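# Put the lid back onto the grey case

## Task

Set the lid back on top of the grey case, leaving anything that was already right still right at the end, and finish with neither hand holding anything.

## Robot and tools

Robot: two arms over a table. left_arm sits on the +y side (base about (+0.002, +0.260, 0) m) and has a left five-finger hand. right_arm sits on the -y side (base about (+0.031, -0.307, 0) m, yawed a hair, quat_wxyz (+1.000, 0, 0, -0.002)) and has a right hand. A two-camera stand is fixed to the floor behind them. Loose objects may get an occasional brief nudge.

Frame: every pose, reading and offset uses the scene frame. Its origin is at table height, midway between the nominal bases. +x points out over the table, +z up, +y toward left_arm. Arm names do not match image left and right.

Hand point: the point each arm's pose refers to. It is 0.05 m in front of the palm and 0.15 m from the wrist mount along the fingers. Its +z runs along straight fingers, +y points out of the palm, and +x runs across the palm away from the thumb on the right hand (toward the thumb on the left hand). Straight fingers reach 0.06 to 0.07 m past the point and lie 0.06 m behind it (-y). A wrist bracket on the little-finger side reaches 0.10 m across and can collide.

A row is 28 numbers, each in [-1, 1], always covering both arms: left dx, dy, dz, rx, ry, rz; left hand little, ring, middle, index, thumb_bend, thumb_turn, force_limit, speed; then the same 14 for the right arm. dx..rz are offsets, not poses: they count from the arm's Hand target at the start of the action or move, along scene axes, with the turn taken about the Hand target position. 1.0 equals 0.6 m or 180 degrees; rx, ry, rz form one rotation vector. Every row in one action or one move target list counts from that same start, so re-sending an offset moves further. Six zeros re-request the current Hand target.

Hand motors: +1 is open or straight, -1 closed; thumb_turn -1 swings the thumb in front of the palm, +1 beside it. force_limit maps -1..+1 to roughly 0..10 N at the fingertip (thumb motors 0..15 N). speed rises from near zero at -1 to full at +0.48 and stays full to +1; full travel takes 0.49 s. For a gentle grip close at speed -0.94 or lower. With the thumb opposed the hand holds objects about 0.035 to 0.065 m thick, handles down to 0.025 m. Grasp form: put a, b, c in the first three motor places and exactly 0 in the last three. a curls index and middle and bends the thumb, b curls ring and little, c turns the thumb in front. All three 0 opens the hand. To send real zeros one by one, write 0.001 for one of them. To leave a hand unchanged, repeat the last eight numbers actually sent for it (if none yet, its hand_measured plus hand_force_limit and hand_speed). To squeeze harder, raise force_limit and send a target more closed than hand_measured; to loosen, send one more open.

Tools:
- execute_actions(actions, cameras): actions is a list of actions; each action is up to 15 rows, one per 1/30 s step, and a short table repeats its last row. Images come back only for an empty list or when cameras names them (["all"], a list of names, or []).
- move(target, speed, blend, blocking, cameras): target is one row or up to 15 rows, all offsets from the same starting Hand targets. speed is top path speed in m/s, 0.002 to 4.3, default 0.25 (turns up to twice that in rad/s), one value or one per target. blend in metres rounds corners; 0 stops at each target. blocking=false returns after about 0.5 s while the move continues. Paths are straight, take at least 0.5 s, are capped at 10 s, and do not avoid obstacles. The first target's hand numbers are sent at the start; later targets' hand numbers are sent on arrival once things are at rest. Result adds a move: line: done, off_target, moving, held or fault, plus limits=paced (pose clipped) or limits=held (steps withheld).
- wait(seconds 0 to 10, cameras); stop(cameras) brakes a running move; zoom_image(camera, region [x0, y0, x1, y1], at most 504 by 504 pixels) of a camera in the newest images; show_instructions() shows the reference pages; finished_scene(scene 1, optional) ends the scene irreversibly.

Results: end_effector_position (m) and end_effector_quat_wxyz per hand point; Hand target (the next offsets' base); Joint positions, velocities (may read within noise) and torques (positive toward larger joint values; numbers 3 and 4 wrap at ±28 N m); hand_measured, hand_stopped_by (moving, target, force, stalled, fault) and hand_load_n (positive when pushed open; a lost grip drops toward 0). execute_actions also lists positions at some steps. MOTOR HOT appears at 85 °C; at 100 °C an OVER-TEMPERATURE FAULT drops that arm for 30 to 60 s.

Behaviour: each step the commanded orientation is clipped to within 40 degrees of the measured one. Hands often rest 1 to 3 cm (at times 5) short of the target, mostly low; this alone does not mean contact. Send the remaining gap as a new offset. Keep paths away from the arm's own base, which can flip the shoulder. An arm blocked by something keeps pushing until commanded back past its hand point.

Cameras: cam_high and cam_low are 896x504, cam_left_wrist and cam_right_wrist 672x504 fisheye. Calibration is given but fixed cameras may have shifted up to 2.3 degrees and 9 mm.

Avoid: anything leaving the table, dropping or releasing moving parts, fast impacts on fixed or heavy things, very hard pushes, overloading fingers, any touch or squeeze between the two hands, arm stops and overheating from long reaches or holds.

Each tool is called after "Call:" as name(argument=value, ...) on one line, values as JSON.

Reference images:

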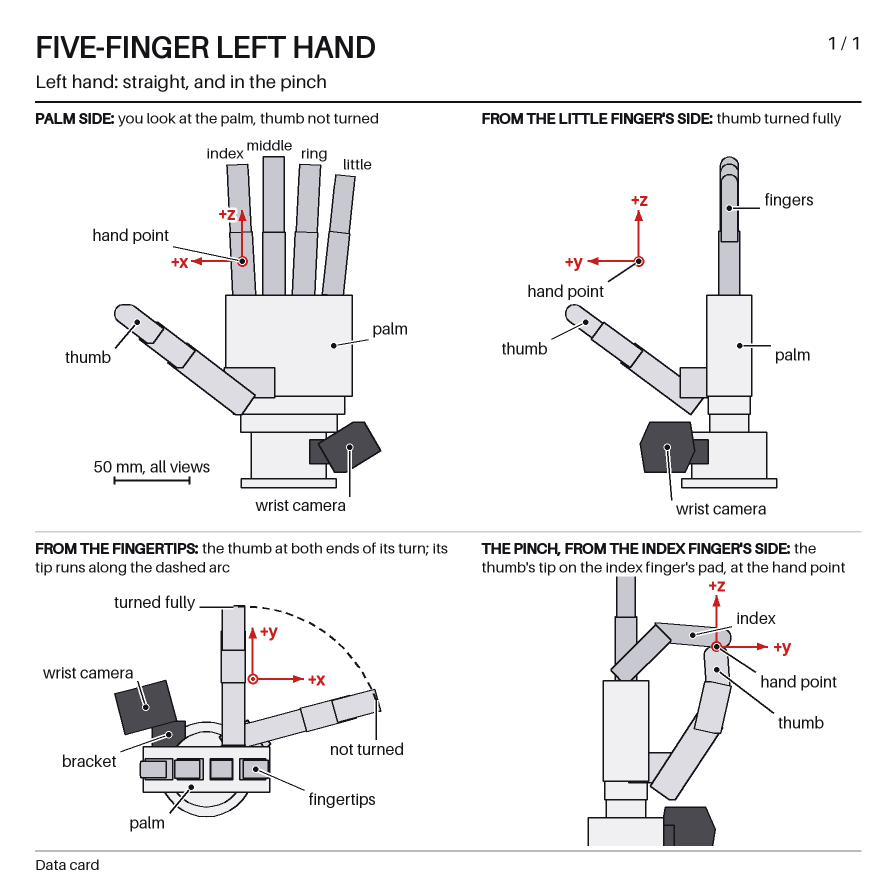

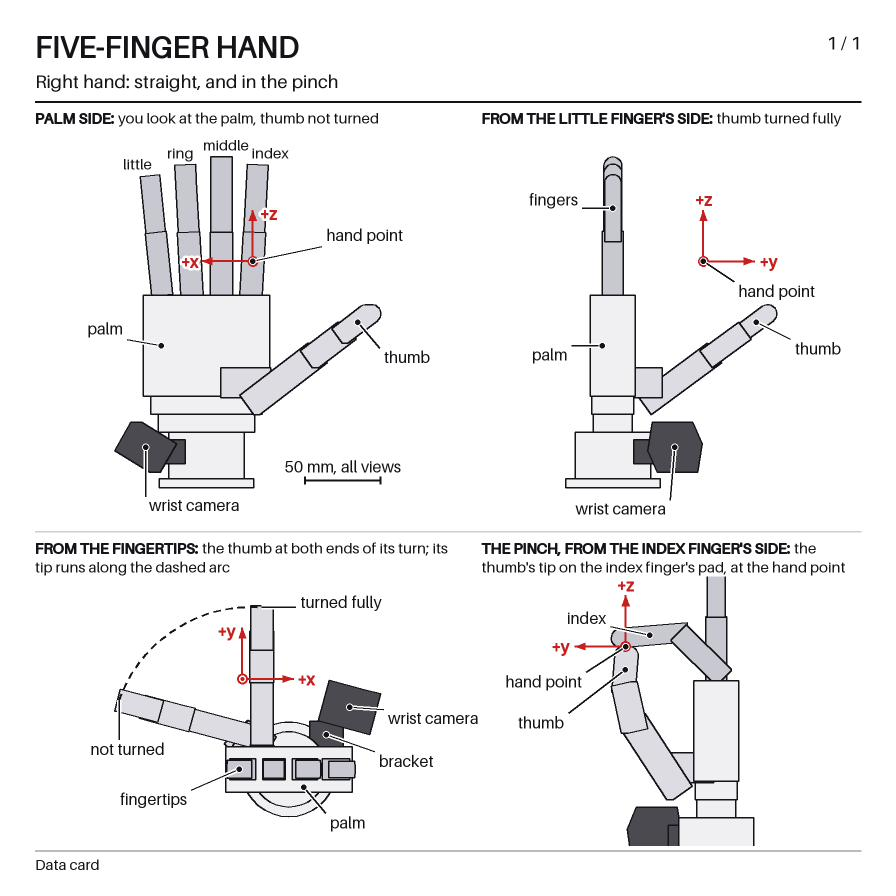

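## Session

Call:
execute_actions(actions=[])

Scene clock: 0.00 s.
left_arm: end_effector_position=(+0.4109, +0.4034, +0.2425) hand_measured=(+1.000, +1.000, +1.000, +1.000, +1.000, +1.000) hand_load_n=(+0.0, +0.0, +0.0, +0.0, +0.0, -0.5) hand_stopped_by=(target, target, target, target, target, target) hand_force_limit=0.00 hand_speed=-0.80 end_effector_quat_wxyz=(+0.754, -0.592, +0.280, -0.047) | right_arm: end_effector_position=(+0.0760, -0.1785, +0.2275) hand_measured=(+1.000, +1.000, +1.000, +1.000, +1.000, +1.000) hand_load_n=(+0.0, +0.0, +0.0, +0.0, +0.0, +0.0) hand_stopped_by=(target, target, target, target, target, target) hand_force_limit=0.00 hand_speed=-0.80 end_effector_quat_wxyz=(-0.076, +0.981, -0.122, +0.131)
Joint positions: left_arm=[-0.098 1.207 0.485 1.071 -1.141 0.7] | right_arm=[1.369 0.69 0.901 -1.605 0.249 0.021]
Joint velocities: within noise
Joint torques (N m): no reading
Heat: left arm: hottest waist 35 °C; right arm: hottest waist 35 °C.
Hand target: left_arm +0.4164, +0.4029, +0.2533; +0.757, -0.592, +0.270, -0.056 | right_arm +0.0771, -0.1731, +0.2372; -0.089, +0.979, -0.124, +0.133

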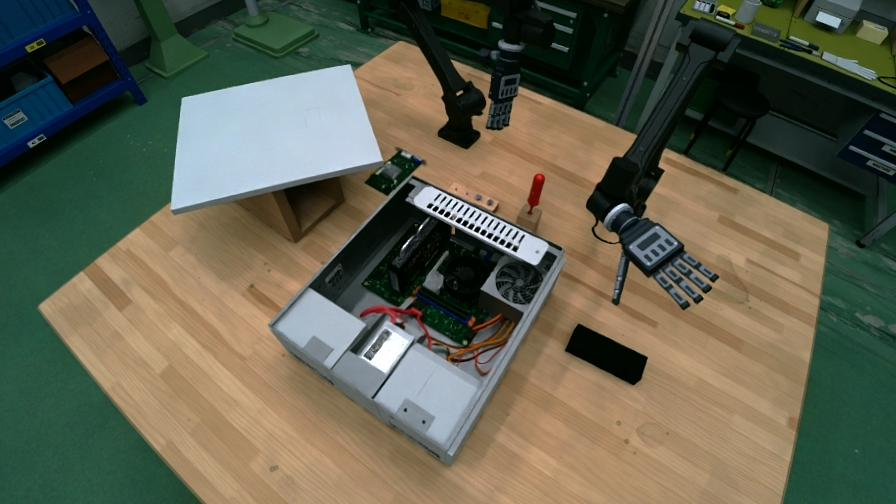

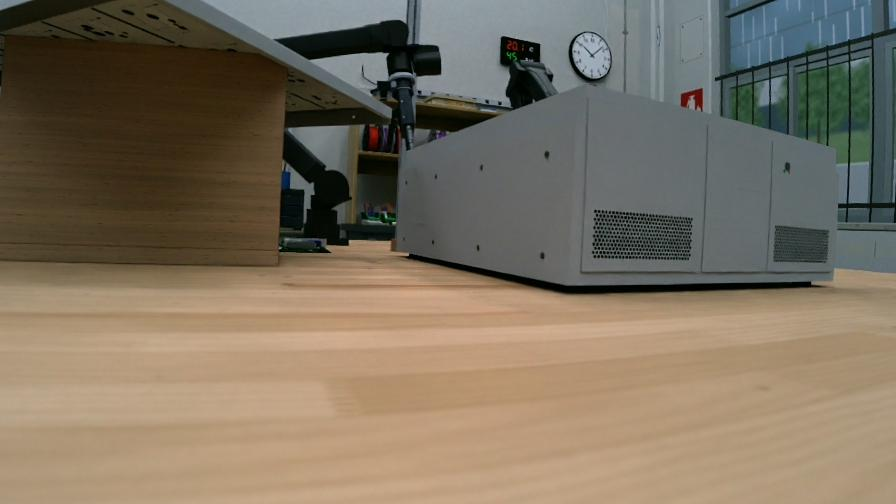

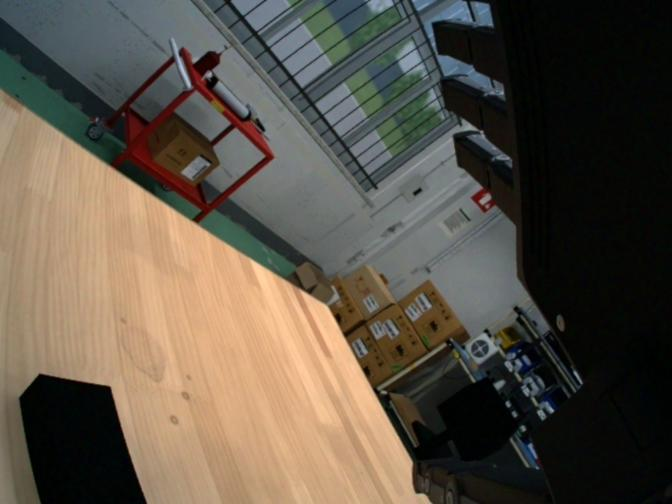

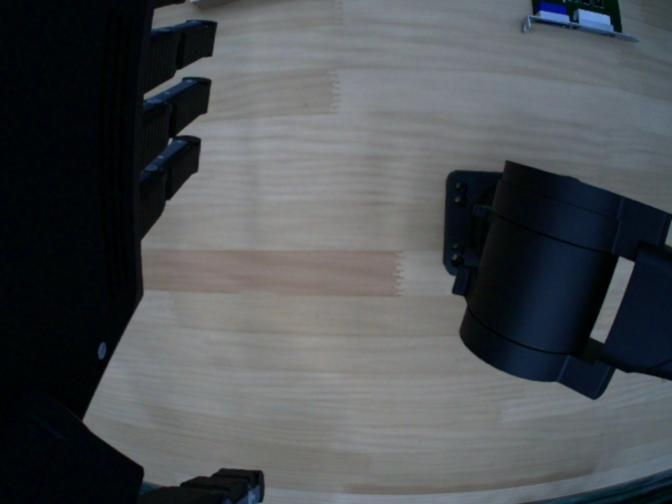

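Call:
zoom_image(camera="cam_high", region=[150, 50, 450, 250])

Call:
zoom_image(camera="cam_high", region=[250, 150, 600, 480])

Call:
zoom_image(camera="cam_low", region=[0, 0, 450, 290])

Call:
zoom_image(camera="cam_low", region=[390, 50, 890, 320])

Scaled by 1.680 from the camera's 896x504 image, which has a finer 1280x720 frame.

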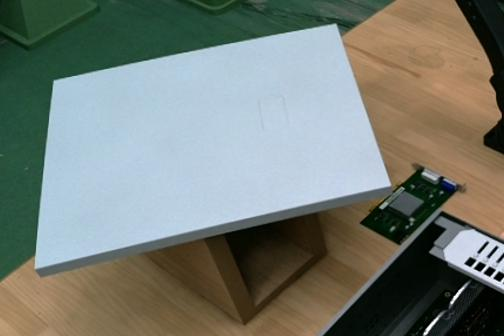

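Scaled by 1.440 from the camera's 896x504 image, which has a finer 1280x720 frame.

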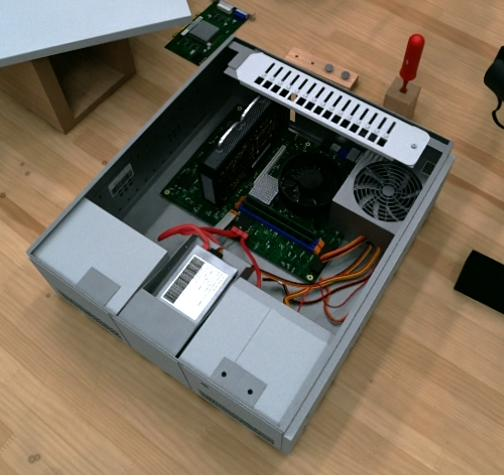

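Scaled by 1.120 from the camera's 896x504 image, which has a finer 1280x720 frame.

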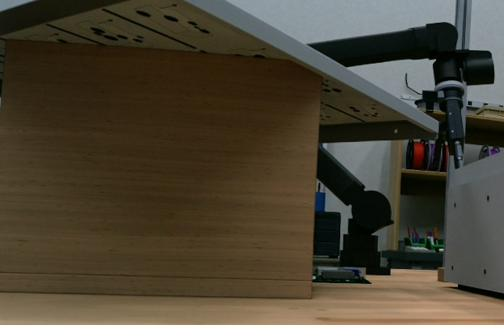

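Scaled by 1.008 from the camera's 896x504 image, which has a finer 1280x720 frame.

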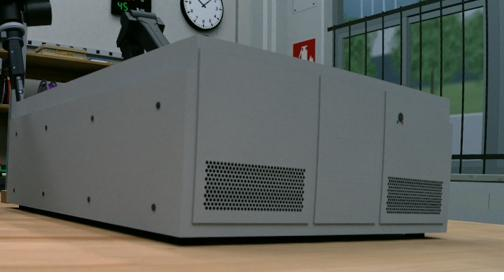

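Call:
move(target=[-0.061, -0.588, 0.028, -0.137, 0.037, -0.591, 1,1,1,1,1,1, 0.0, -0.8, 0,0,0,0,0,0, 1,1,1,1,1,1, 0.0, -0.8], cameras=["cam_left_wrist", "cam_high"], speed=0.25)

Scene clock: 448.43 s.
left_arm: end_effector_position=(+0.3671, +0.0571, +0.2422) hand_measured=(+1.000, +1.000, +1.000, +1.000, +1.000, +1.000) hand_load_n=(+0.0, +0.0, +0.0, +0.0, +0.0, +0.0) hand_stopped_by=(target, target, target, target, target, target) hand_force_limit=0.00 hand_speed=-0.80 end_effector_quat_wxyz=(+0.261, -0.286, +0.664, -0.640) | right_arm: end_effector_position=(+0.0760, -0.1785, +0.2275) hand_measured=(+1.000, +1.000, +1.000, +1.000, +1.000, +1.000) hand_load_n=(+0.0, +0.0, +0.0, +0.0, +0.0, +0.0) hand_stopped_by=(target, target, target, target, target, target) hand_force_limit=0.00 hand_speed=-0.80 end_effector_quat_wxyz=(-0.076, +0.981, -0.122, +0.131)
Joint positions: left_arm=[-0.181 0.869 0.468 0.347 0.594 0.01] | right_arm=[1.369 0.69 0.901 -1.605 0.249 0.021]
Joint torques (N m): left_arm=[-1.73 -2.08 11.34 2.65 0.04 -0.19] | right_arm=[-0.15 0.32 11.93 0.68 0.2 -0.03]
Heat: left arm: hottest elbow 45 °C; right arm: hottest elbow 42 °C.
Hand target: left_arm +0.3798, +0.0501, +0.2701; +0.271, -0.270, +0.653, -0.654 | right_arm +0.0771, -0.1731, +0.2372; -0.089, +0.979, -0.124, +0.133
Off the commanded pose: left_arm 0.031 m, 3 deg | right_arm 0.011 m, 2 deg.
move: off_target (left_arm, right_arm)
camera_calibration:
cam_left_wrist: T_world_to_cam=[[-0.155249, -0.170154, 0.973111, -0.17031], [-0.952265, -0.236321, -0.193245, 0.409277], [0.262848, -0.956661, -0.125343, 0.108406], [0, 0, 0, 1]] pos_world=[0.334806, 0.171449, 0.258409]
Images, in order (width x height): cam_high 896x504, cam_left_wrist 672x504.

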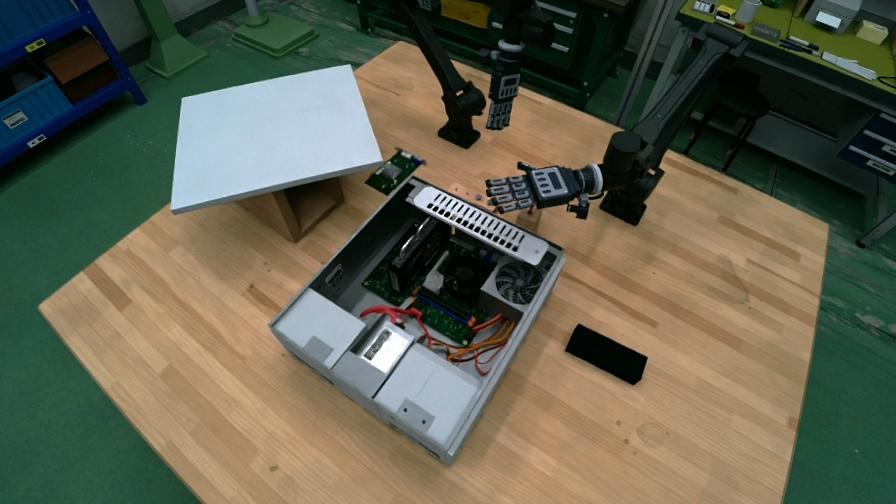

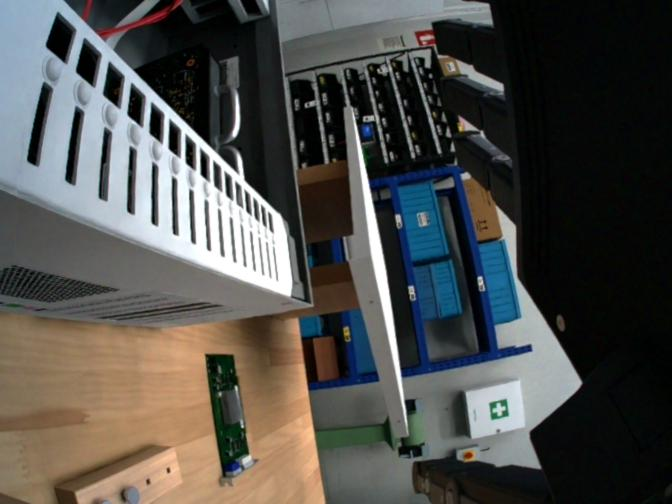

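Call:
zoom_image(camera="cam_left_wrist", region=[250, 80, 450, 480])

Call:
zoom_image(camera="cam_left_wrist", region=[0, 0, 330, 330])

Scaled by 1.260 from the camera's 672x504 image, which has a finer 960x720 frame.

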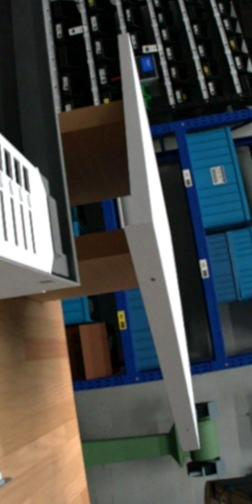

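Scaled by 1.527 from the camera's 672x504 image, which has a finer 960x720 frame.

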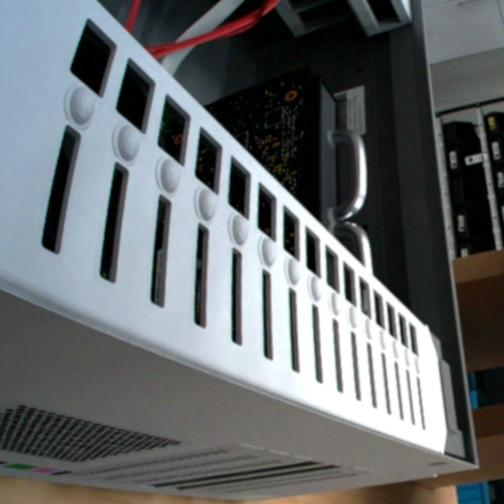

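Call:
move(target=[[-0.033, 0.283, 0.083, 0, 0, 0, 1,1,1,1,1,1, 0.0, -0.8, 0.4215, -0.0448, 0.3047, 0.1787, -0.1055, -0.3757, 1,1,1,1,1,1, 0.0, -0.8],[-0.033, 0.283, 0.083, 0, 0, 0, 1,1,1,1,1,1, 0.0, -0.8, 0.6215, -0.7115, 0.3047, 0.2206, -0.4314, -0.4579, 1,1,1,1,1,1, 0.0, -0.8]], cameras=["all"], speed=0.3, blend=0.05)

Scene clock: 1187.97 s.
left_arm: end_effector_position=(+0.3510, +0.2125, +0.2992) hand_measured=(+1.000, +1.000, +1.000, +1.000, +1.000, +1.000) hand_load_n=(+0.0, +0.0, +0.0, +0.0, +0.0, +0.0) hand_stopped_by=(target, target, target, target, target, target) hand_force_limit=0.00 hand_speed=-0.80 end_effector_quat_wxyz=(+0.260, -0.276, +0.654, -0.654) | right_arm: end_effector_position=(+0.4502, -0.5930, +0.4089) hand_measured=(+1.000, +1.000, +1.000, +1.000, +1.000, +1.000) hand_load_n=(+0.0, +0.0, +0.0, +0.0, +0.0, +0.0) hand_stopped_by=(target, target, target, target, target, target) hand_force_limit=0.00 hand_speed=-0.80 end_effector_quat_wxyz=(+0.312, -0.330, +0.637, -0.624)
Joint positions: left_arm=[0.448 0.83 0.583 0.221 1.241 0.005] | right_arm=[-0.67 0.955 0.95 -0.024 -0.044 -0.015]
Joint torques (N m): left_arm=[0.73 -2.67 11.37 1.13 0.01 -0.17] | right_arm=[-0.91 -4.84 12.1 3.29 0.09 0.12]
Heat: left arm: hottest elbow 64 °C; right arm: hottest elbow 45 °C.
Hand target: left_arm +0.3600, +0.2198, +0.3201; +0.271, -0.270, +0.653, -0.654 | right_arm +0.4501, -0.5998, +0.4198; +0.316, -0.316, +0.632, -0.633
Off the commanded pose: left_arm 0.024 m, 1 deg | right_arm 0.013 m, 2 deg.
move: off_target (left_arm, right_arm)
camera_calibration:
cam_left_wrist: T_world_to_cam=[[-0.182855, -0.142619, 0.97274, -0.197899], [-0.950969, -0.225379, -0.211807, 0.444534], [0.249443, -0.963776, -0.0944148, 0.265421], [0, 0, 0, 1]] pos_world=[0.320344, 0.327771, 0.311719]
cam_right_wrist: T_world_to_cam=[[-0.178588, -0.159963, -0.970834, 0.381497], [0.0656004, 0.982565, -0.173963, 0.626912], [0.981735, -0.0947549, -0.164981, -0.315414], [0, 0, 0, 1]] pos_world=[0.336658, -0.584843, 0.427392]

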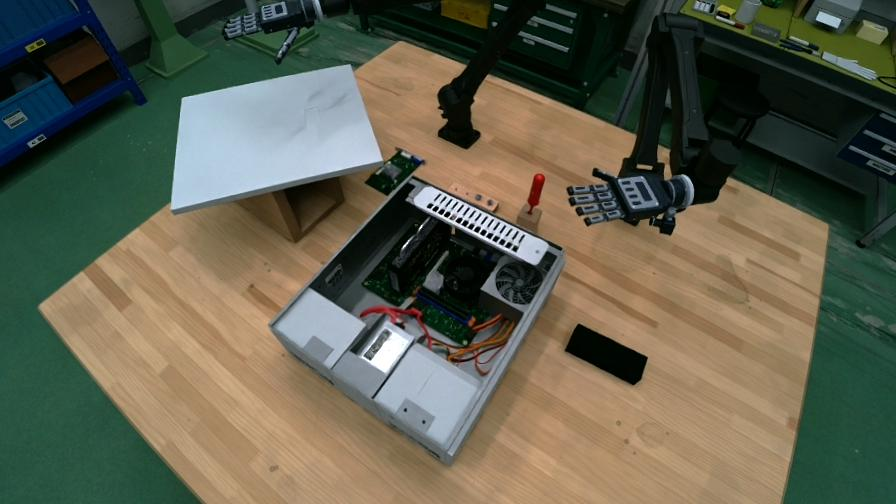

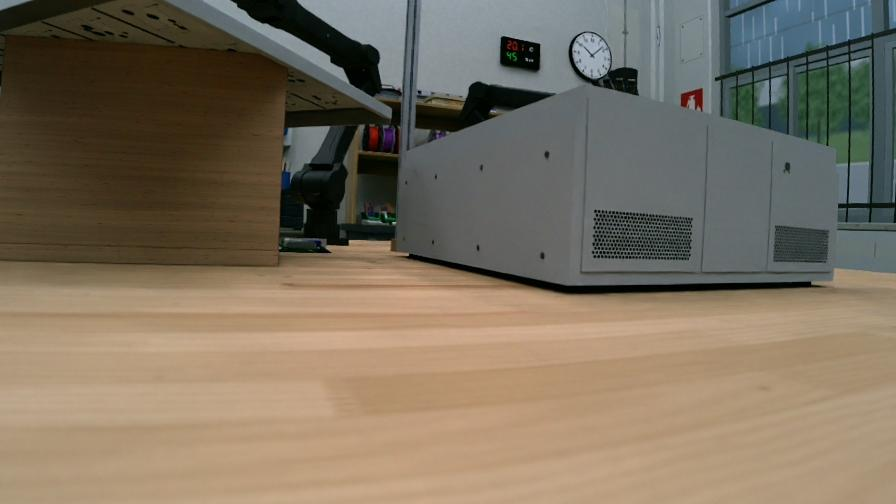

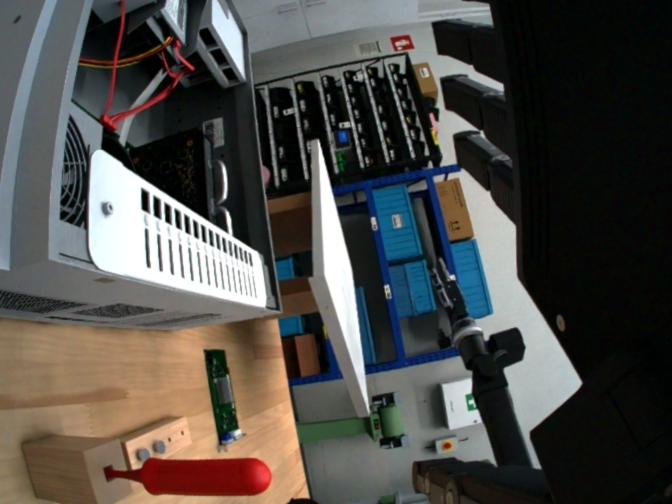

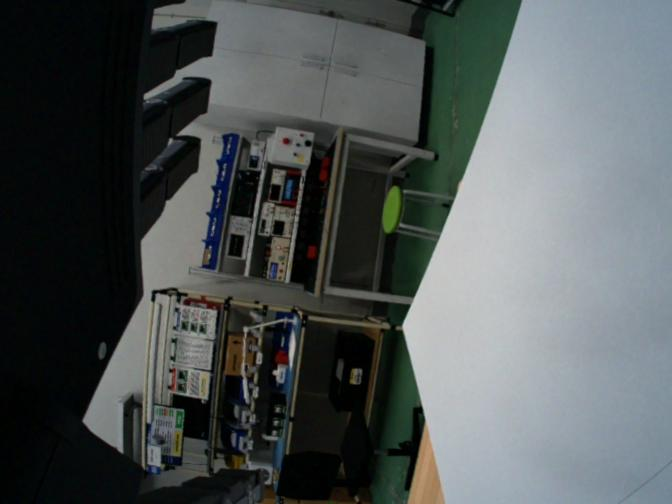

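Call:
move(target=[[0, 0, 0, 0, 0, 0, 1,1,1,1,1,1, 0.0, -0.8, -0.05, -0.333, 0, 0.3993, -0.3009, 0, 1,1,1,1,1,1, 0.0, -0.8],[0, 0, 0, 0, 0, 0, 1,1,1,1,1,1, 0.0, -0.8, -0.005, -0.37, -0.275, 0.3993, -0.3009, 0, 1,1,1,1,1,1, 0.0, -0.8]], cameras=["cam_high", "cam_low", "cam_right_wrist"], speed=0.3, blend=0.02)

Scene clock: 1211.10 s.
left_arm: end_effector_position=(+0.3510, +0.2125, +0.2992) hand_measured=(+1.000, +1.000, +1.000, +1.000, +1.000, +1.000) hand_load_n=(+0.0, +0.0, +0.0, +0.0, +0.0, +0.0) hand_stopped_by=(target, target, target, target, target, target) hand_force_limit=0.00 hand_speed=-0.80 end_effector_quat_wxyz=(+0.260, -0.276, +0.654, -0.654) | right_arm: end_effector_position=(+0.4380, -0.8248, +0.2378) hand_measured=(+1.000, +1.000, +1.000, +1.000, +1.000, +1.000) hand_load_n=(+0.0, +0.0, +0.0, +0.0, +0.0, +0.0) hand_stopped_by=(target, target, target, target, target, target) hand_force_limit=0.00 hand_speed=-0.80 end_effector_quat_wxyz=(+0.657, +0.235, +0.681, -0.223)
Joint positions: left_arm=[0.448 0.83 0.583 0.221 1.241 0.005] | right_arm=[-1.116 1.746 0.945 0.759 -0.46 1.557]
Joint torques (N m): left_arm=[0.26 -2.14 11.28 1.17 0.09 -0.15] | right_arm=[0.91 -15.09 9.62 3.19 0.06 0.17]
Heat: left arm: hottest elbow 61 °C; right arm: hottest elbow 46 °C.
Hand target: left_arm +0.3600, +0.2198, +0.3201; +0.271, -0.270, +0.653, -0.654 | right_arm +0.4471, -0.8220, +0.2549; +0.671, +0.224, +0.670, -0.225
Off the commanded pose: left_arm 0.024 m, 1 deg | right_arm 0.020 m, 2 deg.
move: off_target (left_arm, right_arm)
camera_calibration:
cam_right_wrist: T_world_to_cam=[[0.573097, 0.790767, -0.21505, 0.451313], [-0.280814, 0.436033, 0.854996, 0.281932], [0.769872, -0.429607, 0.471948, -0.68852], [0, 0, 0, 1]] pos_world=[0.350597, -0.775609, 0.18095]
Images, in order (width x height): cam_high 896x504, cam_low 896x504, cam_right_wrist 672x504.

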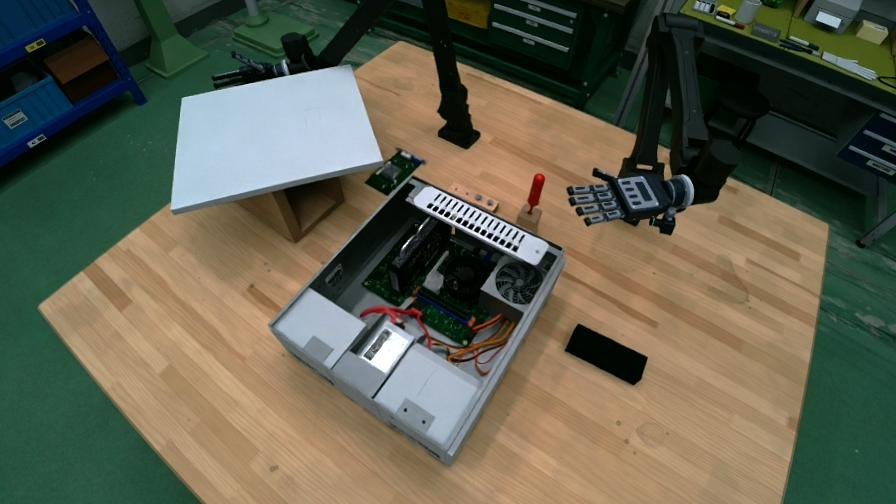

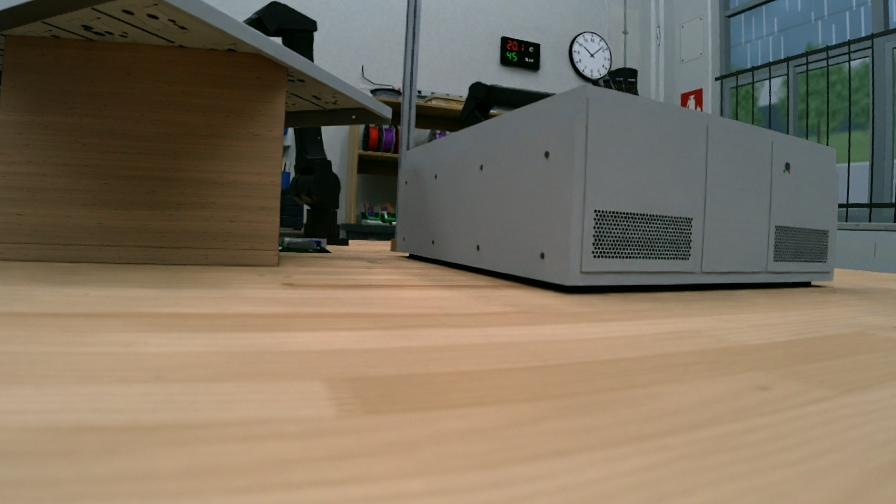

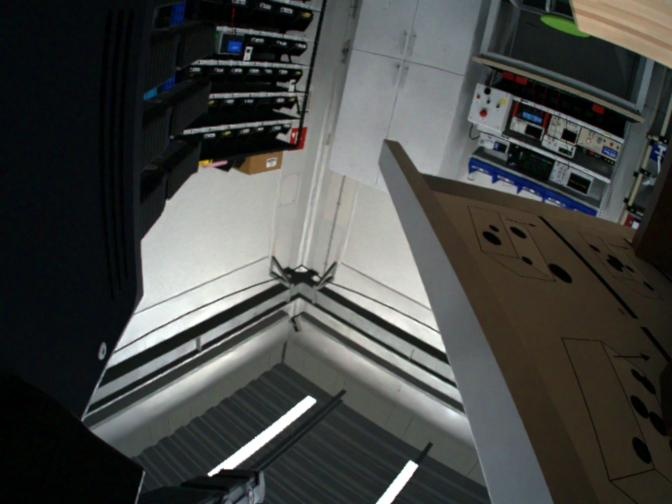

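Call:
move(target=[[0, 0, 0, 0, 0, 0, 1,1,1,1,1,1, 0.0, -0.8, 0, 0, 0, 0, 0, 0, 0,0,1,0,0,0, 0.0, 0.2],[0, 0, 0, 0, 0, 0, 1,1,1,1,1,1, 0.0, -0.8, 0.06, -0.045, -0.1333, -0.3993, 0.3009, 0, 0,0,1,0,0,0, 0.0, 0.2]], cameras=["cam_high", "cam_right_wrist"], speed=0.25)

Scene clock: 1282.10 s.
left_arm: end_effector_position=(+0.3510, +0.2125, +0.2992) hand_measured=(+1.000, +1.000, +1.000, +1.000, +1.000, +1.000) hand_load_n=(+0.0, +0.0, +0.0, +0.0, +0.0, -0.5) hand_stopped_by=(target, target, target, target, target, target) hand_force_limit=0.00 hand_speed=-0.80 end_effector_quat_wxyz=(+0.260, -0.276, +0.654, -0.654) | right_arm: end_effector_position=(+0.4666, -0.8512, +0.1704) hand_measured=(+1.000, +1.000, +1.000, +1.000, +0.650, -1.000) hand_load_n=(+0.0, +0.0, -0.5, -0.5, +0.0, +0.0) hand_stopped_by=(target, target, target, target, target, target) hand_force_limit=0.00 hand_speed=0.20 end_effector_quat_wxyz=(+0.314, -0.305, +0.640, -0.631)
Joint positions: left_arm=[0.448 0.83 0.583 0.221 1.241 0.005] | right_arm=[-1.037 1.77 1.034 0.731 -0.376 0.015]
Joint torques (N m): left_arm=[0.21 -2.37 11.38 1.07 0.02 -0.22] | right_arm=[1.49 -14.74 10.95 1.81 0.08 -0.19]
Heat: left arm: hottest elbow 61 °C; right arm: hottest elbow 44 °C.
Hand target: left_arm +0.3600, +0.2198, +0.3201; +0.271, -0.270, +0.653, -0.654 | right_arm +0.4831, -0.8488, +0.1750; +0.316, -0.316, +0.632, -0.633
Off the commanded pose: left_arm 0.024 m, 1 deg | right_arm 0.017 m, 2 deg.
move: off_target (left_arm, right_arm)
camera_calibration:
cam_right_wrist: T_world_to_cam=[[-0.147546, -0.142851, -0.978685, 0.112884], [0.106781, 0.98143, -0.15935, 0.81526], [0.983274, -0.128016, -0.129552, -0.43047], [0, 0, 0, 1]] pos_world=[0.352871, -0.839102, 0.184621]
Images, in order (width x height): cam_high 896x504, cam_right_wrist 672x504.

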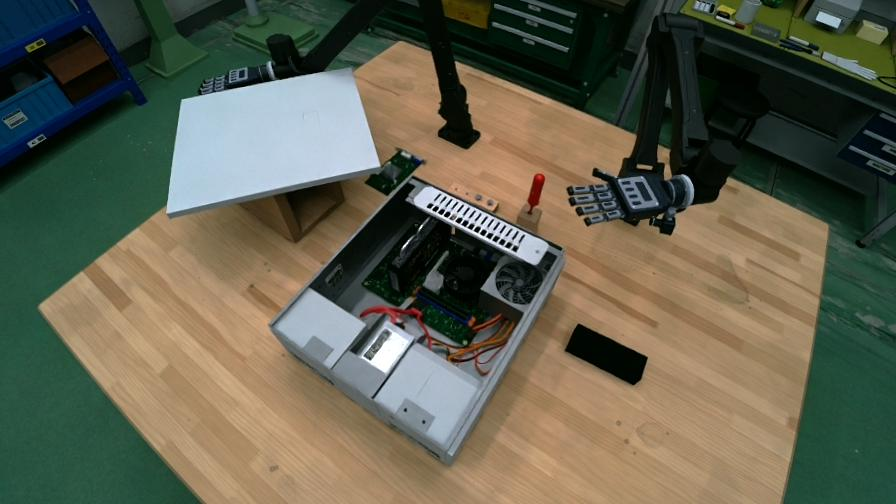

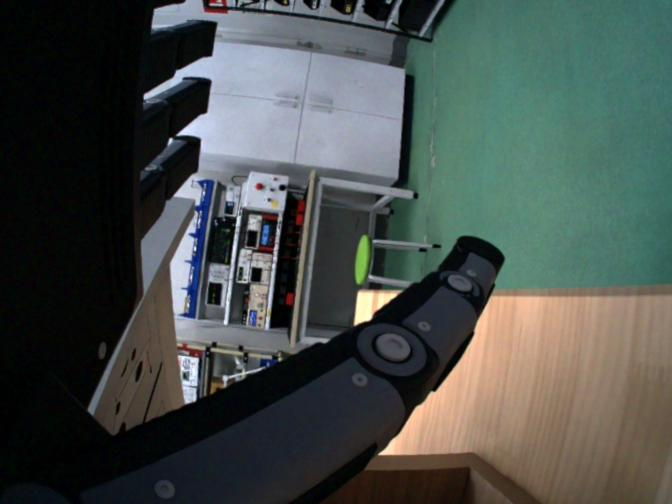

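Call:
zoom_image(camera="cam_high", region=[150, 50, 450, 250])

Call:
zoom_image(camera="cam_right_wrist", region=[60, 150, 360, 450])

Scaled by 1.680 from the camera's 896x504 image, which has a finer 1280x720 frame.

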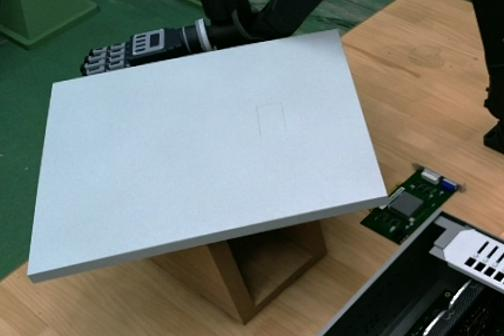

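Scaled by 1.680 from the camera's 672x504 image, which has a finer 960x720 frame.

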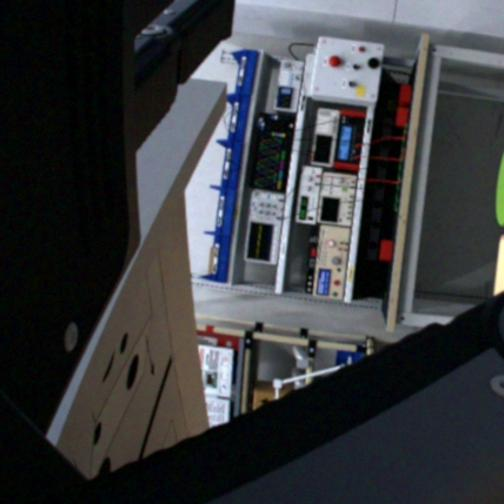

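Call:
move(target=[0, 0, 0, 0, 0, 0, 1,1,1,1,1,1, 0.0, -0.8, 0.06, 0.08, -0.025, 0, 0, 0, 0,0,1,0,0,0, 0.0, 0.2], cameras=["cam_high", "cam_right_wrist"], speed=0.1)

Call:
zoom_image(camera="cam_high", region=[150, 50, 450, 250])

Scene clock: 1313.03 s.
left_arm: end_effector_position=(+0.3510, +0.2125, +0.2992) hand_measured=(+1.000, +1.000, +1.000, +1.000, +1.000, +1.000) hand_load_n=(+0.5, +0.0, +0.0, +0.0, +0.0, +0.0) hand_stopped_by=(target, target, target, target, target, target) hand_force_limit=0.00 hand_speed=-0.80 end_effector_quat_wxyz=(+0.260, -0.276, +0.654, -0.654) | right_arm: end_effector_position=(+0.5088, -0.8063, +0.1522) hand_measured=(+1.000, +1.000, +1.000, +1.000, +0.650, -1.000) hand_load_n=(+0.0, +0.0, +0.0, +0.0, +0.0, +0.0) hand_stopped_by=(target, target, target, target, target, target) hand_force_limit=0.00 hand_speed=0.20 end_effector_quat_wxyz=(+0.314, -0.308, +0.646, -0.623)
Joint positions: left_arm=[0.448 0.83 0.583 0.221 1.241 0.005] | right_arm=[-0.922 1.77 0.987 0.757 -0.266 0.015]
Joint torques (N m): left_arm=[-0.21 -2.78 11.37 1.21 0.05 -0.2] | right_arm=[1.08 -15.27 8.75 3.3 0.09 -0.18]
Heat: left arm: hottest elbow 61 °C; right arm: hottest elbow 45 °C.
Hand target: left_arm +0.3600, +0.2198, +0.3201; +0.271, -0.270, +0.653, -0.654 | right_arm +0.5190, -0.8009, +0.1600; +0.316, -0.316, +0.632, -0.633
Off the commanded pose: left_arm 0.024 m, 1 deg | right_arm 0.014 m, 2 deg.
move: off_target (left_arm, right_arm)
camera_calibration:
cam_right_wrist: T_world_to_cam=[[-0.159852, -0.128487, -0.978743, 0.125659], [0.0994912, 0.984347, -0.145472, 0.767839], [0.982115, -0.12063, -0.144566, -0.459723], [0, 0, 0, 1]] pos_world=[0.395194, -0.795131, 0.168227]
Images, in order (width x height): cam_high 896x504, cam_right_wrist 672x504.

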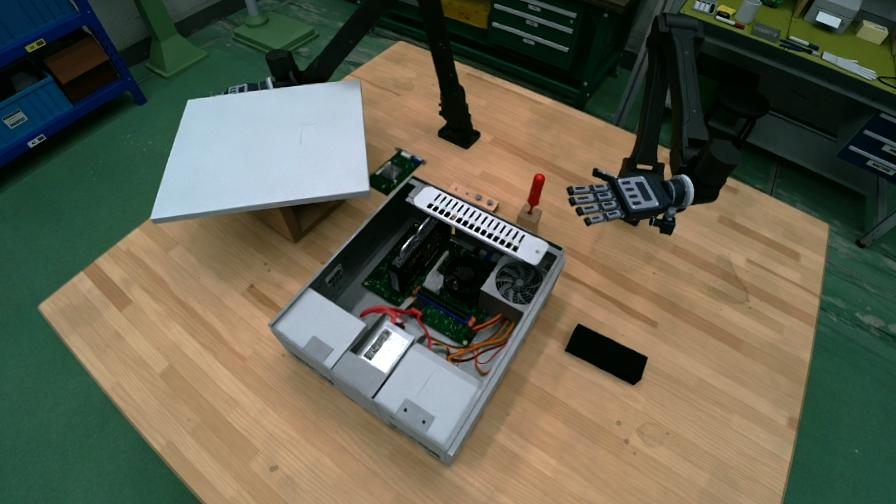

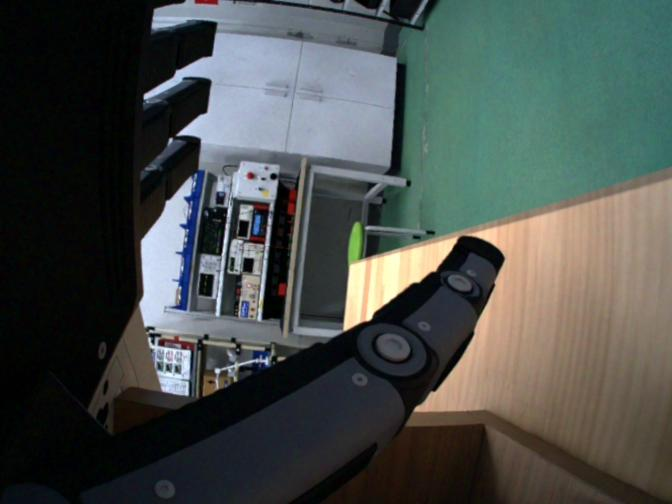

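Scaled by 1.680 from the camera's 896x504 image, which has a finer 1280x720 frame.

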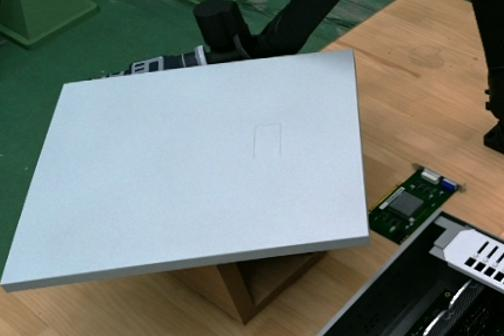

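Call:
move(target=[0, 0, 0, 0, 0, 0, 1,1,1,1,1,1, 0.0, -0.8, -0.05, -0.03, 0.008, 0, 0, 0.089, 0.001,0.001,0.001,0.001,0.65,-1, 0.0, 0.0], cameras=["cam_high", "cam_right_wrist"], speed=0.15)

Call:
zoom_image(camera="cam_high", region=[150, 50, 450, 250])

Scene clock: 1373.20 s.
left_arm: end_effector_position=(+0.3510, +0.2125, +0.2992) hand_measured=(+1.000, +1.000, +1.000, +1.000, +1.000, +1.000) hand_load_n=(+0.0, +0.0, +0.0, +0.0, -0.5, -0.5) hand_stopped_by=(target, target, target, target, target, target) hand_force_limit=0.00 hand_speed=-0.80 end_effector_quat_wxyz=(+0.260, -0.276, +0.654, -0.654) | right_arm: end_effector_position=(+0.4879, -0.8006, +0.1533) hand_measured=(+0.002, +0.002, +0.002, +0.002, +0.650, -1.000) hand_load_n=(+0.0, +0.0, +0.0, +0.0, +0.0, +0.0) hand_stopped_by=(target, target, target, target, target, target) hand_force_limit=0.00 hand_speed=0.00 end_effector_quat_wxyz=(+0.408, -0.400, +0.590, -0.570)
Joint positions: left_arm=[0.448 0.83 0.583 0.221 1.241 0.005] | right_arm=[-1.042 1.81 1.045 0.743 -0.691 0.012]
Joint torques (N m): left_arm=[-0.21 -2.96 11.41 0.95 0.08 -0.19] | right_arm=[-1.03 -14.86 12.34 1.74 -0.2 -0.15]
Heat: left arm: hottest elbow 62 °C; right arm: hottest elbow 42 °C.
Hand target: left_arm +0.3600, +0.2198, +0.3201; +0.271, -0.270, +0.653, -0.654 | right_arm +0.4891, -0.8190, +0.1648; +0.401, -0.401, +0.582, -0.583
Off the commanded pose: left_arm 0.024 m, 1 deg | right_arm 0.022 m, 2 deg.
move: off_target (left_arm, right_arm)
camera_calibration:
cam_right_wrist: T_world_to_cam=[[-0.104646, -0.169486, -0.979961, 0.0645349], [-0.198614, 0.969083, -0.146395, 0.897789], [0.974475, 0.179314, -0.135073, -0.195898], [0, 0, 0, 1]] pos_world=[0.375964, -0.823967, 0.168213]
Images, in order (width x height): cam_high 896x504, cam_right_wrist 672x504.

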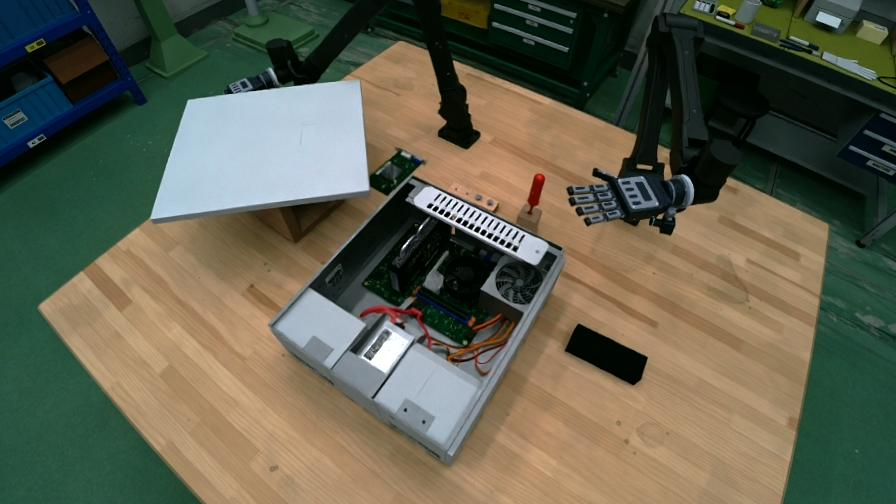

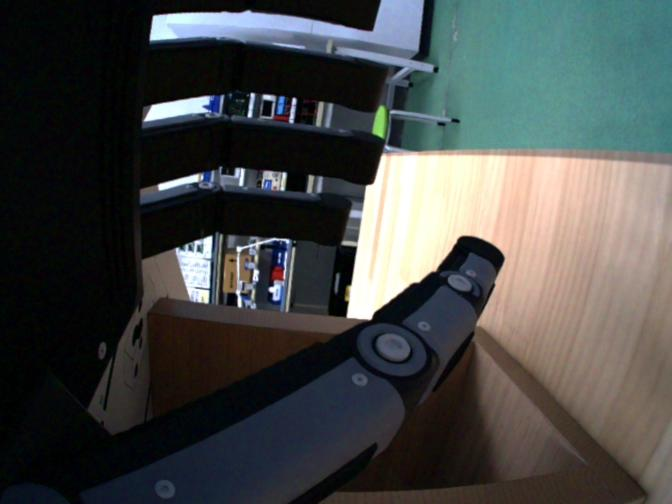

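Scaled by 1.680 from the camera's 896x504 image, which has a finer 1280x720 frame.

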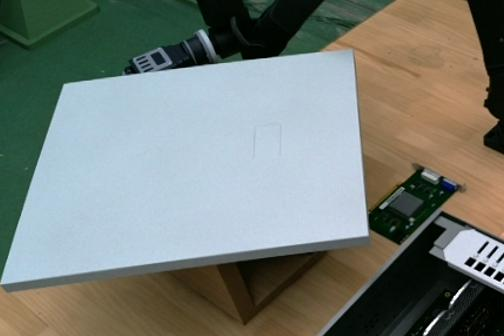

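Call:
move(target=[0, 0, 0, 0, 0, 0, 1,1,1,1,1,1, 0.0, -0.8, 0.145, 0.06, 0, 0, 0, 0.0833, 0.001,0.001,0.001,0.001,0.65,-1, 0.0, 0.0], cameras=["cam_high", "cam_right_wrist"], speed=0.1)

Call:
zoom_image(camera="cam_high", region=[150, 50, 450, 250])

Scene clock: 1395.00 s.
left_arm: end_effector_position=(+0.3510, +0.2125, +0.2992) hand_measured=(+1.000, +1.000, +1.000, +1.000, +1.000, +1.000) hand_load_n=(+0.0, +0.0, +0.0, +0.0, +0.0, +0.0) hand_stopped_by=(target, target, target, target, target, target) hand_force_limit=0.00 hand_speed=-0.80 end_effector_quat_wxyz=(+0.260, -0.276, +0.654, -0.654) | right_arm: end_effector_position=(+0.5621, -0.7776, +0.1530) hand_measured=(+0.002, +0.002, +0.002, +0.002, +0.650, -1.000) hand_load_n=(+0.0, +0.0, +0.0, +0.0, +0.0, +0.0) hand_stopped_by=(target, target, target, target, target, target) hand_force_limit=0.00 hand_speed=0.00 end_effector_quat_wxyz=(+0.474, -0.466, +0.539, -0.518)
Joint positions: left_arm=[0.448 0.83 0.583 0.221 1.241 0.005] | right_arm=[-0.958 1.927 1.232 0.672 -0.843 0.012]
Joint torques (N m): left_arm=[0.56 -3.43 11.23 1.09 0.07 -0.16] | right_arm=[0.67 -16.79 12.78 1.55 -0.18 -0.14]
Heat: left arm: hottest elbow 62 °C; right arm: hottest elbow 45 °C.
Hand target: left_arm +0.3600, +0.2198, +0.3201; +0.271, -0.270, +0.653, -0.654 | right_arm +0.5760, -0.7829, +0.1646; +0.474, -0.474, +0.525, -0.525
Off the commanded pose: left_arm 0.024 m, 1 deg | right_arm 0.019 m, 2 deg.
move: off_target (left_arm, right_arm)
camera_calibration:
cam_right_wrist: T_world_to_cam=[[-0.0596654, -0.186681, -0.980607, 0.0374007], [-0.420831, 0.895496, -0.144872, 0.957701], [0.905175, 0.404026, -0.131991, -0.0591926], [0, 0, 0, 1]] pos_world=[0.458841, -0.82672, 0.167607]
Images, in order (width x height): cam_high 896x504, cam_right_wrist 672x504.

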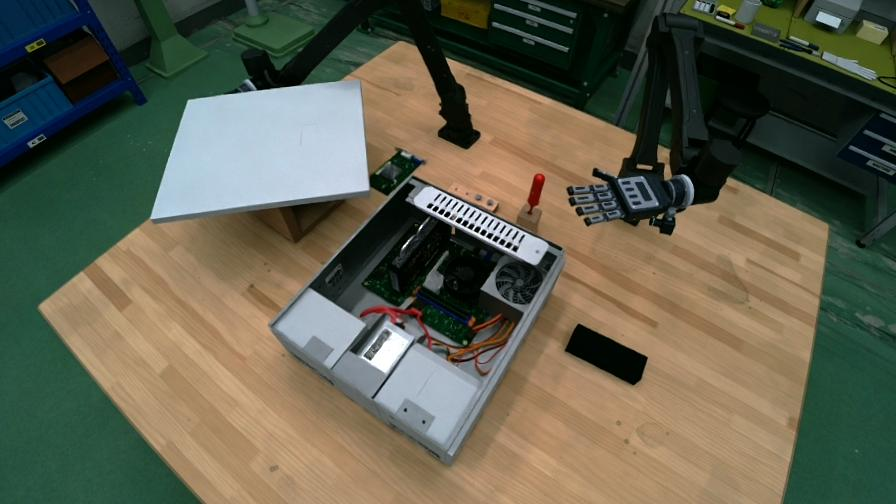

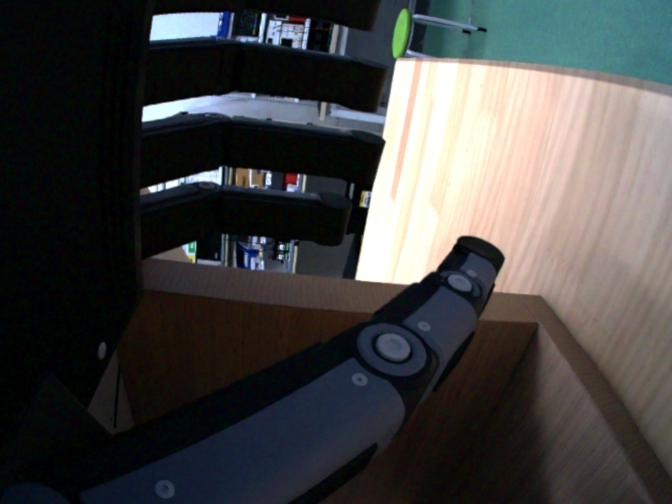

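Scaled by 1.680 from the camera's 896x504 image, which has a finer 1280x720 frame.

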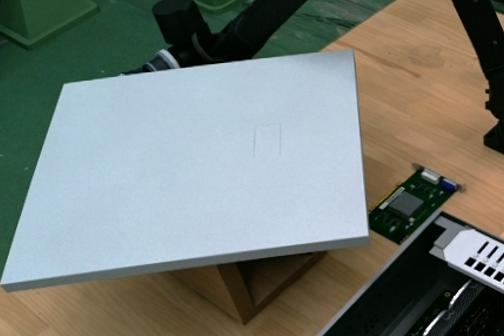

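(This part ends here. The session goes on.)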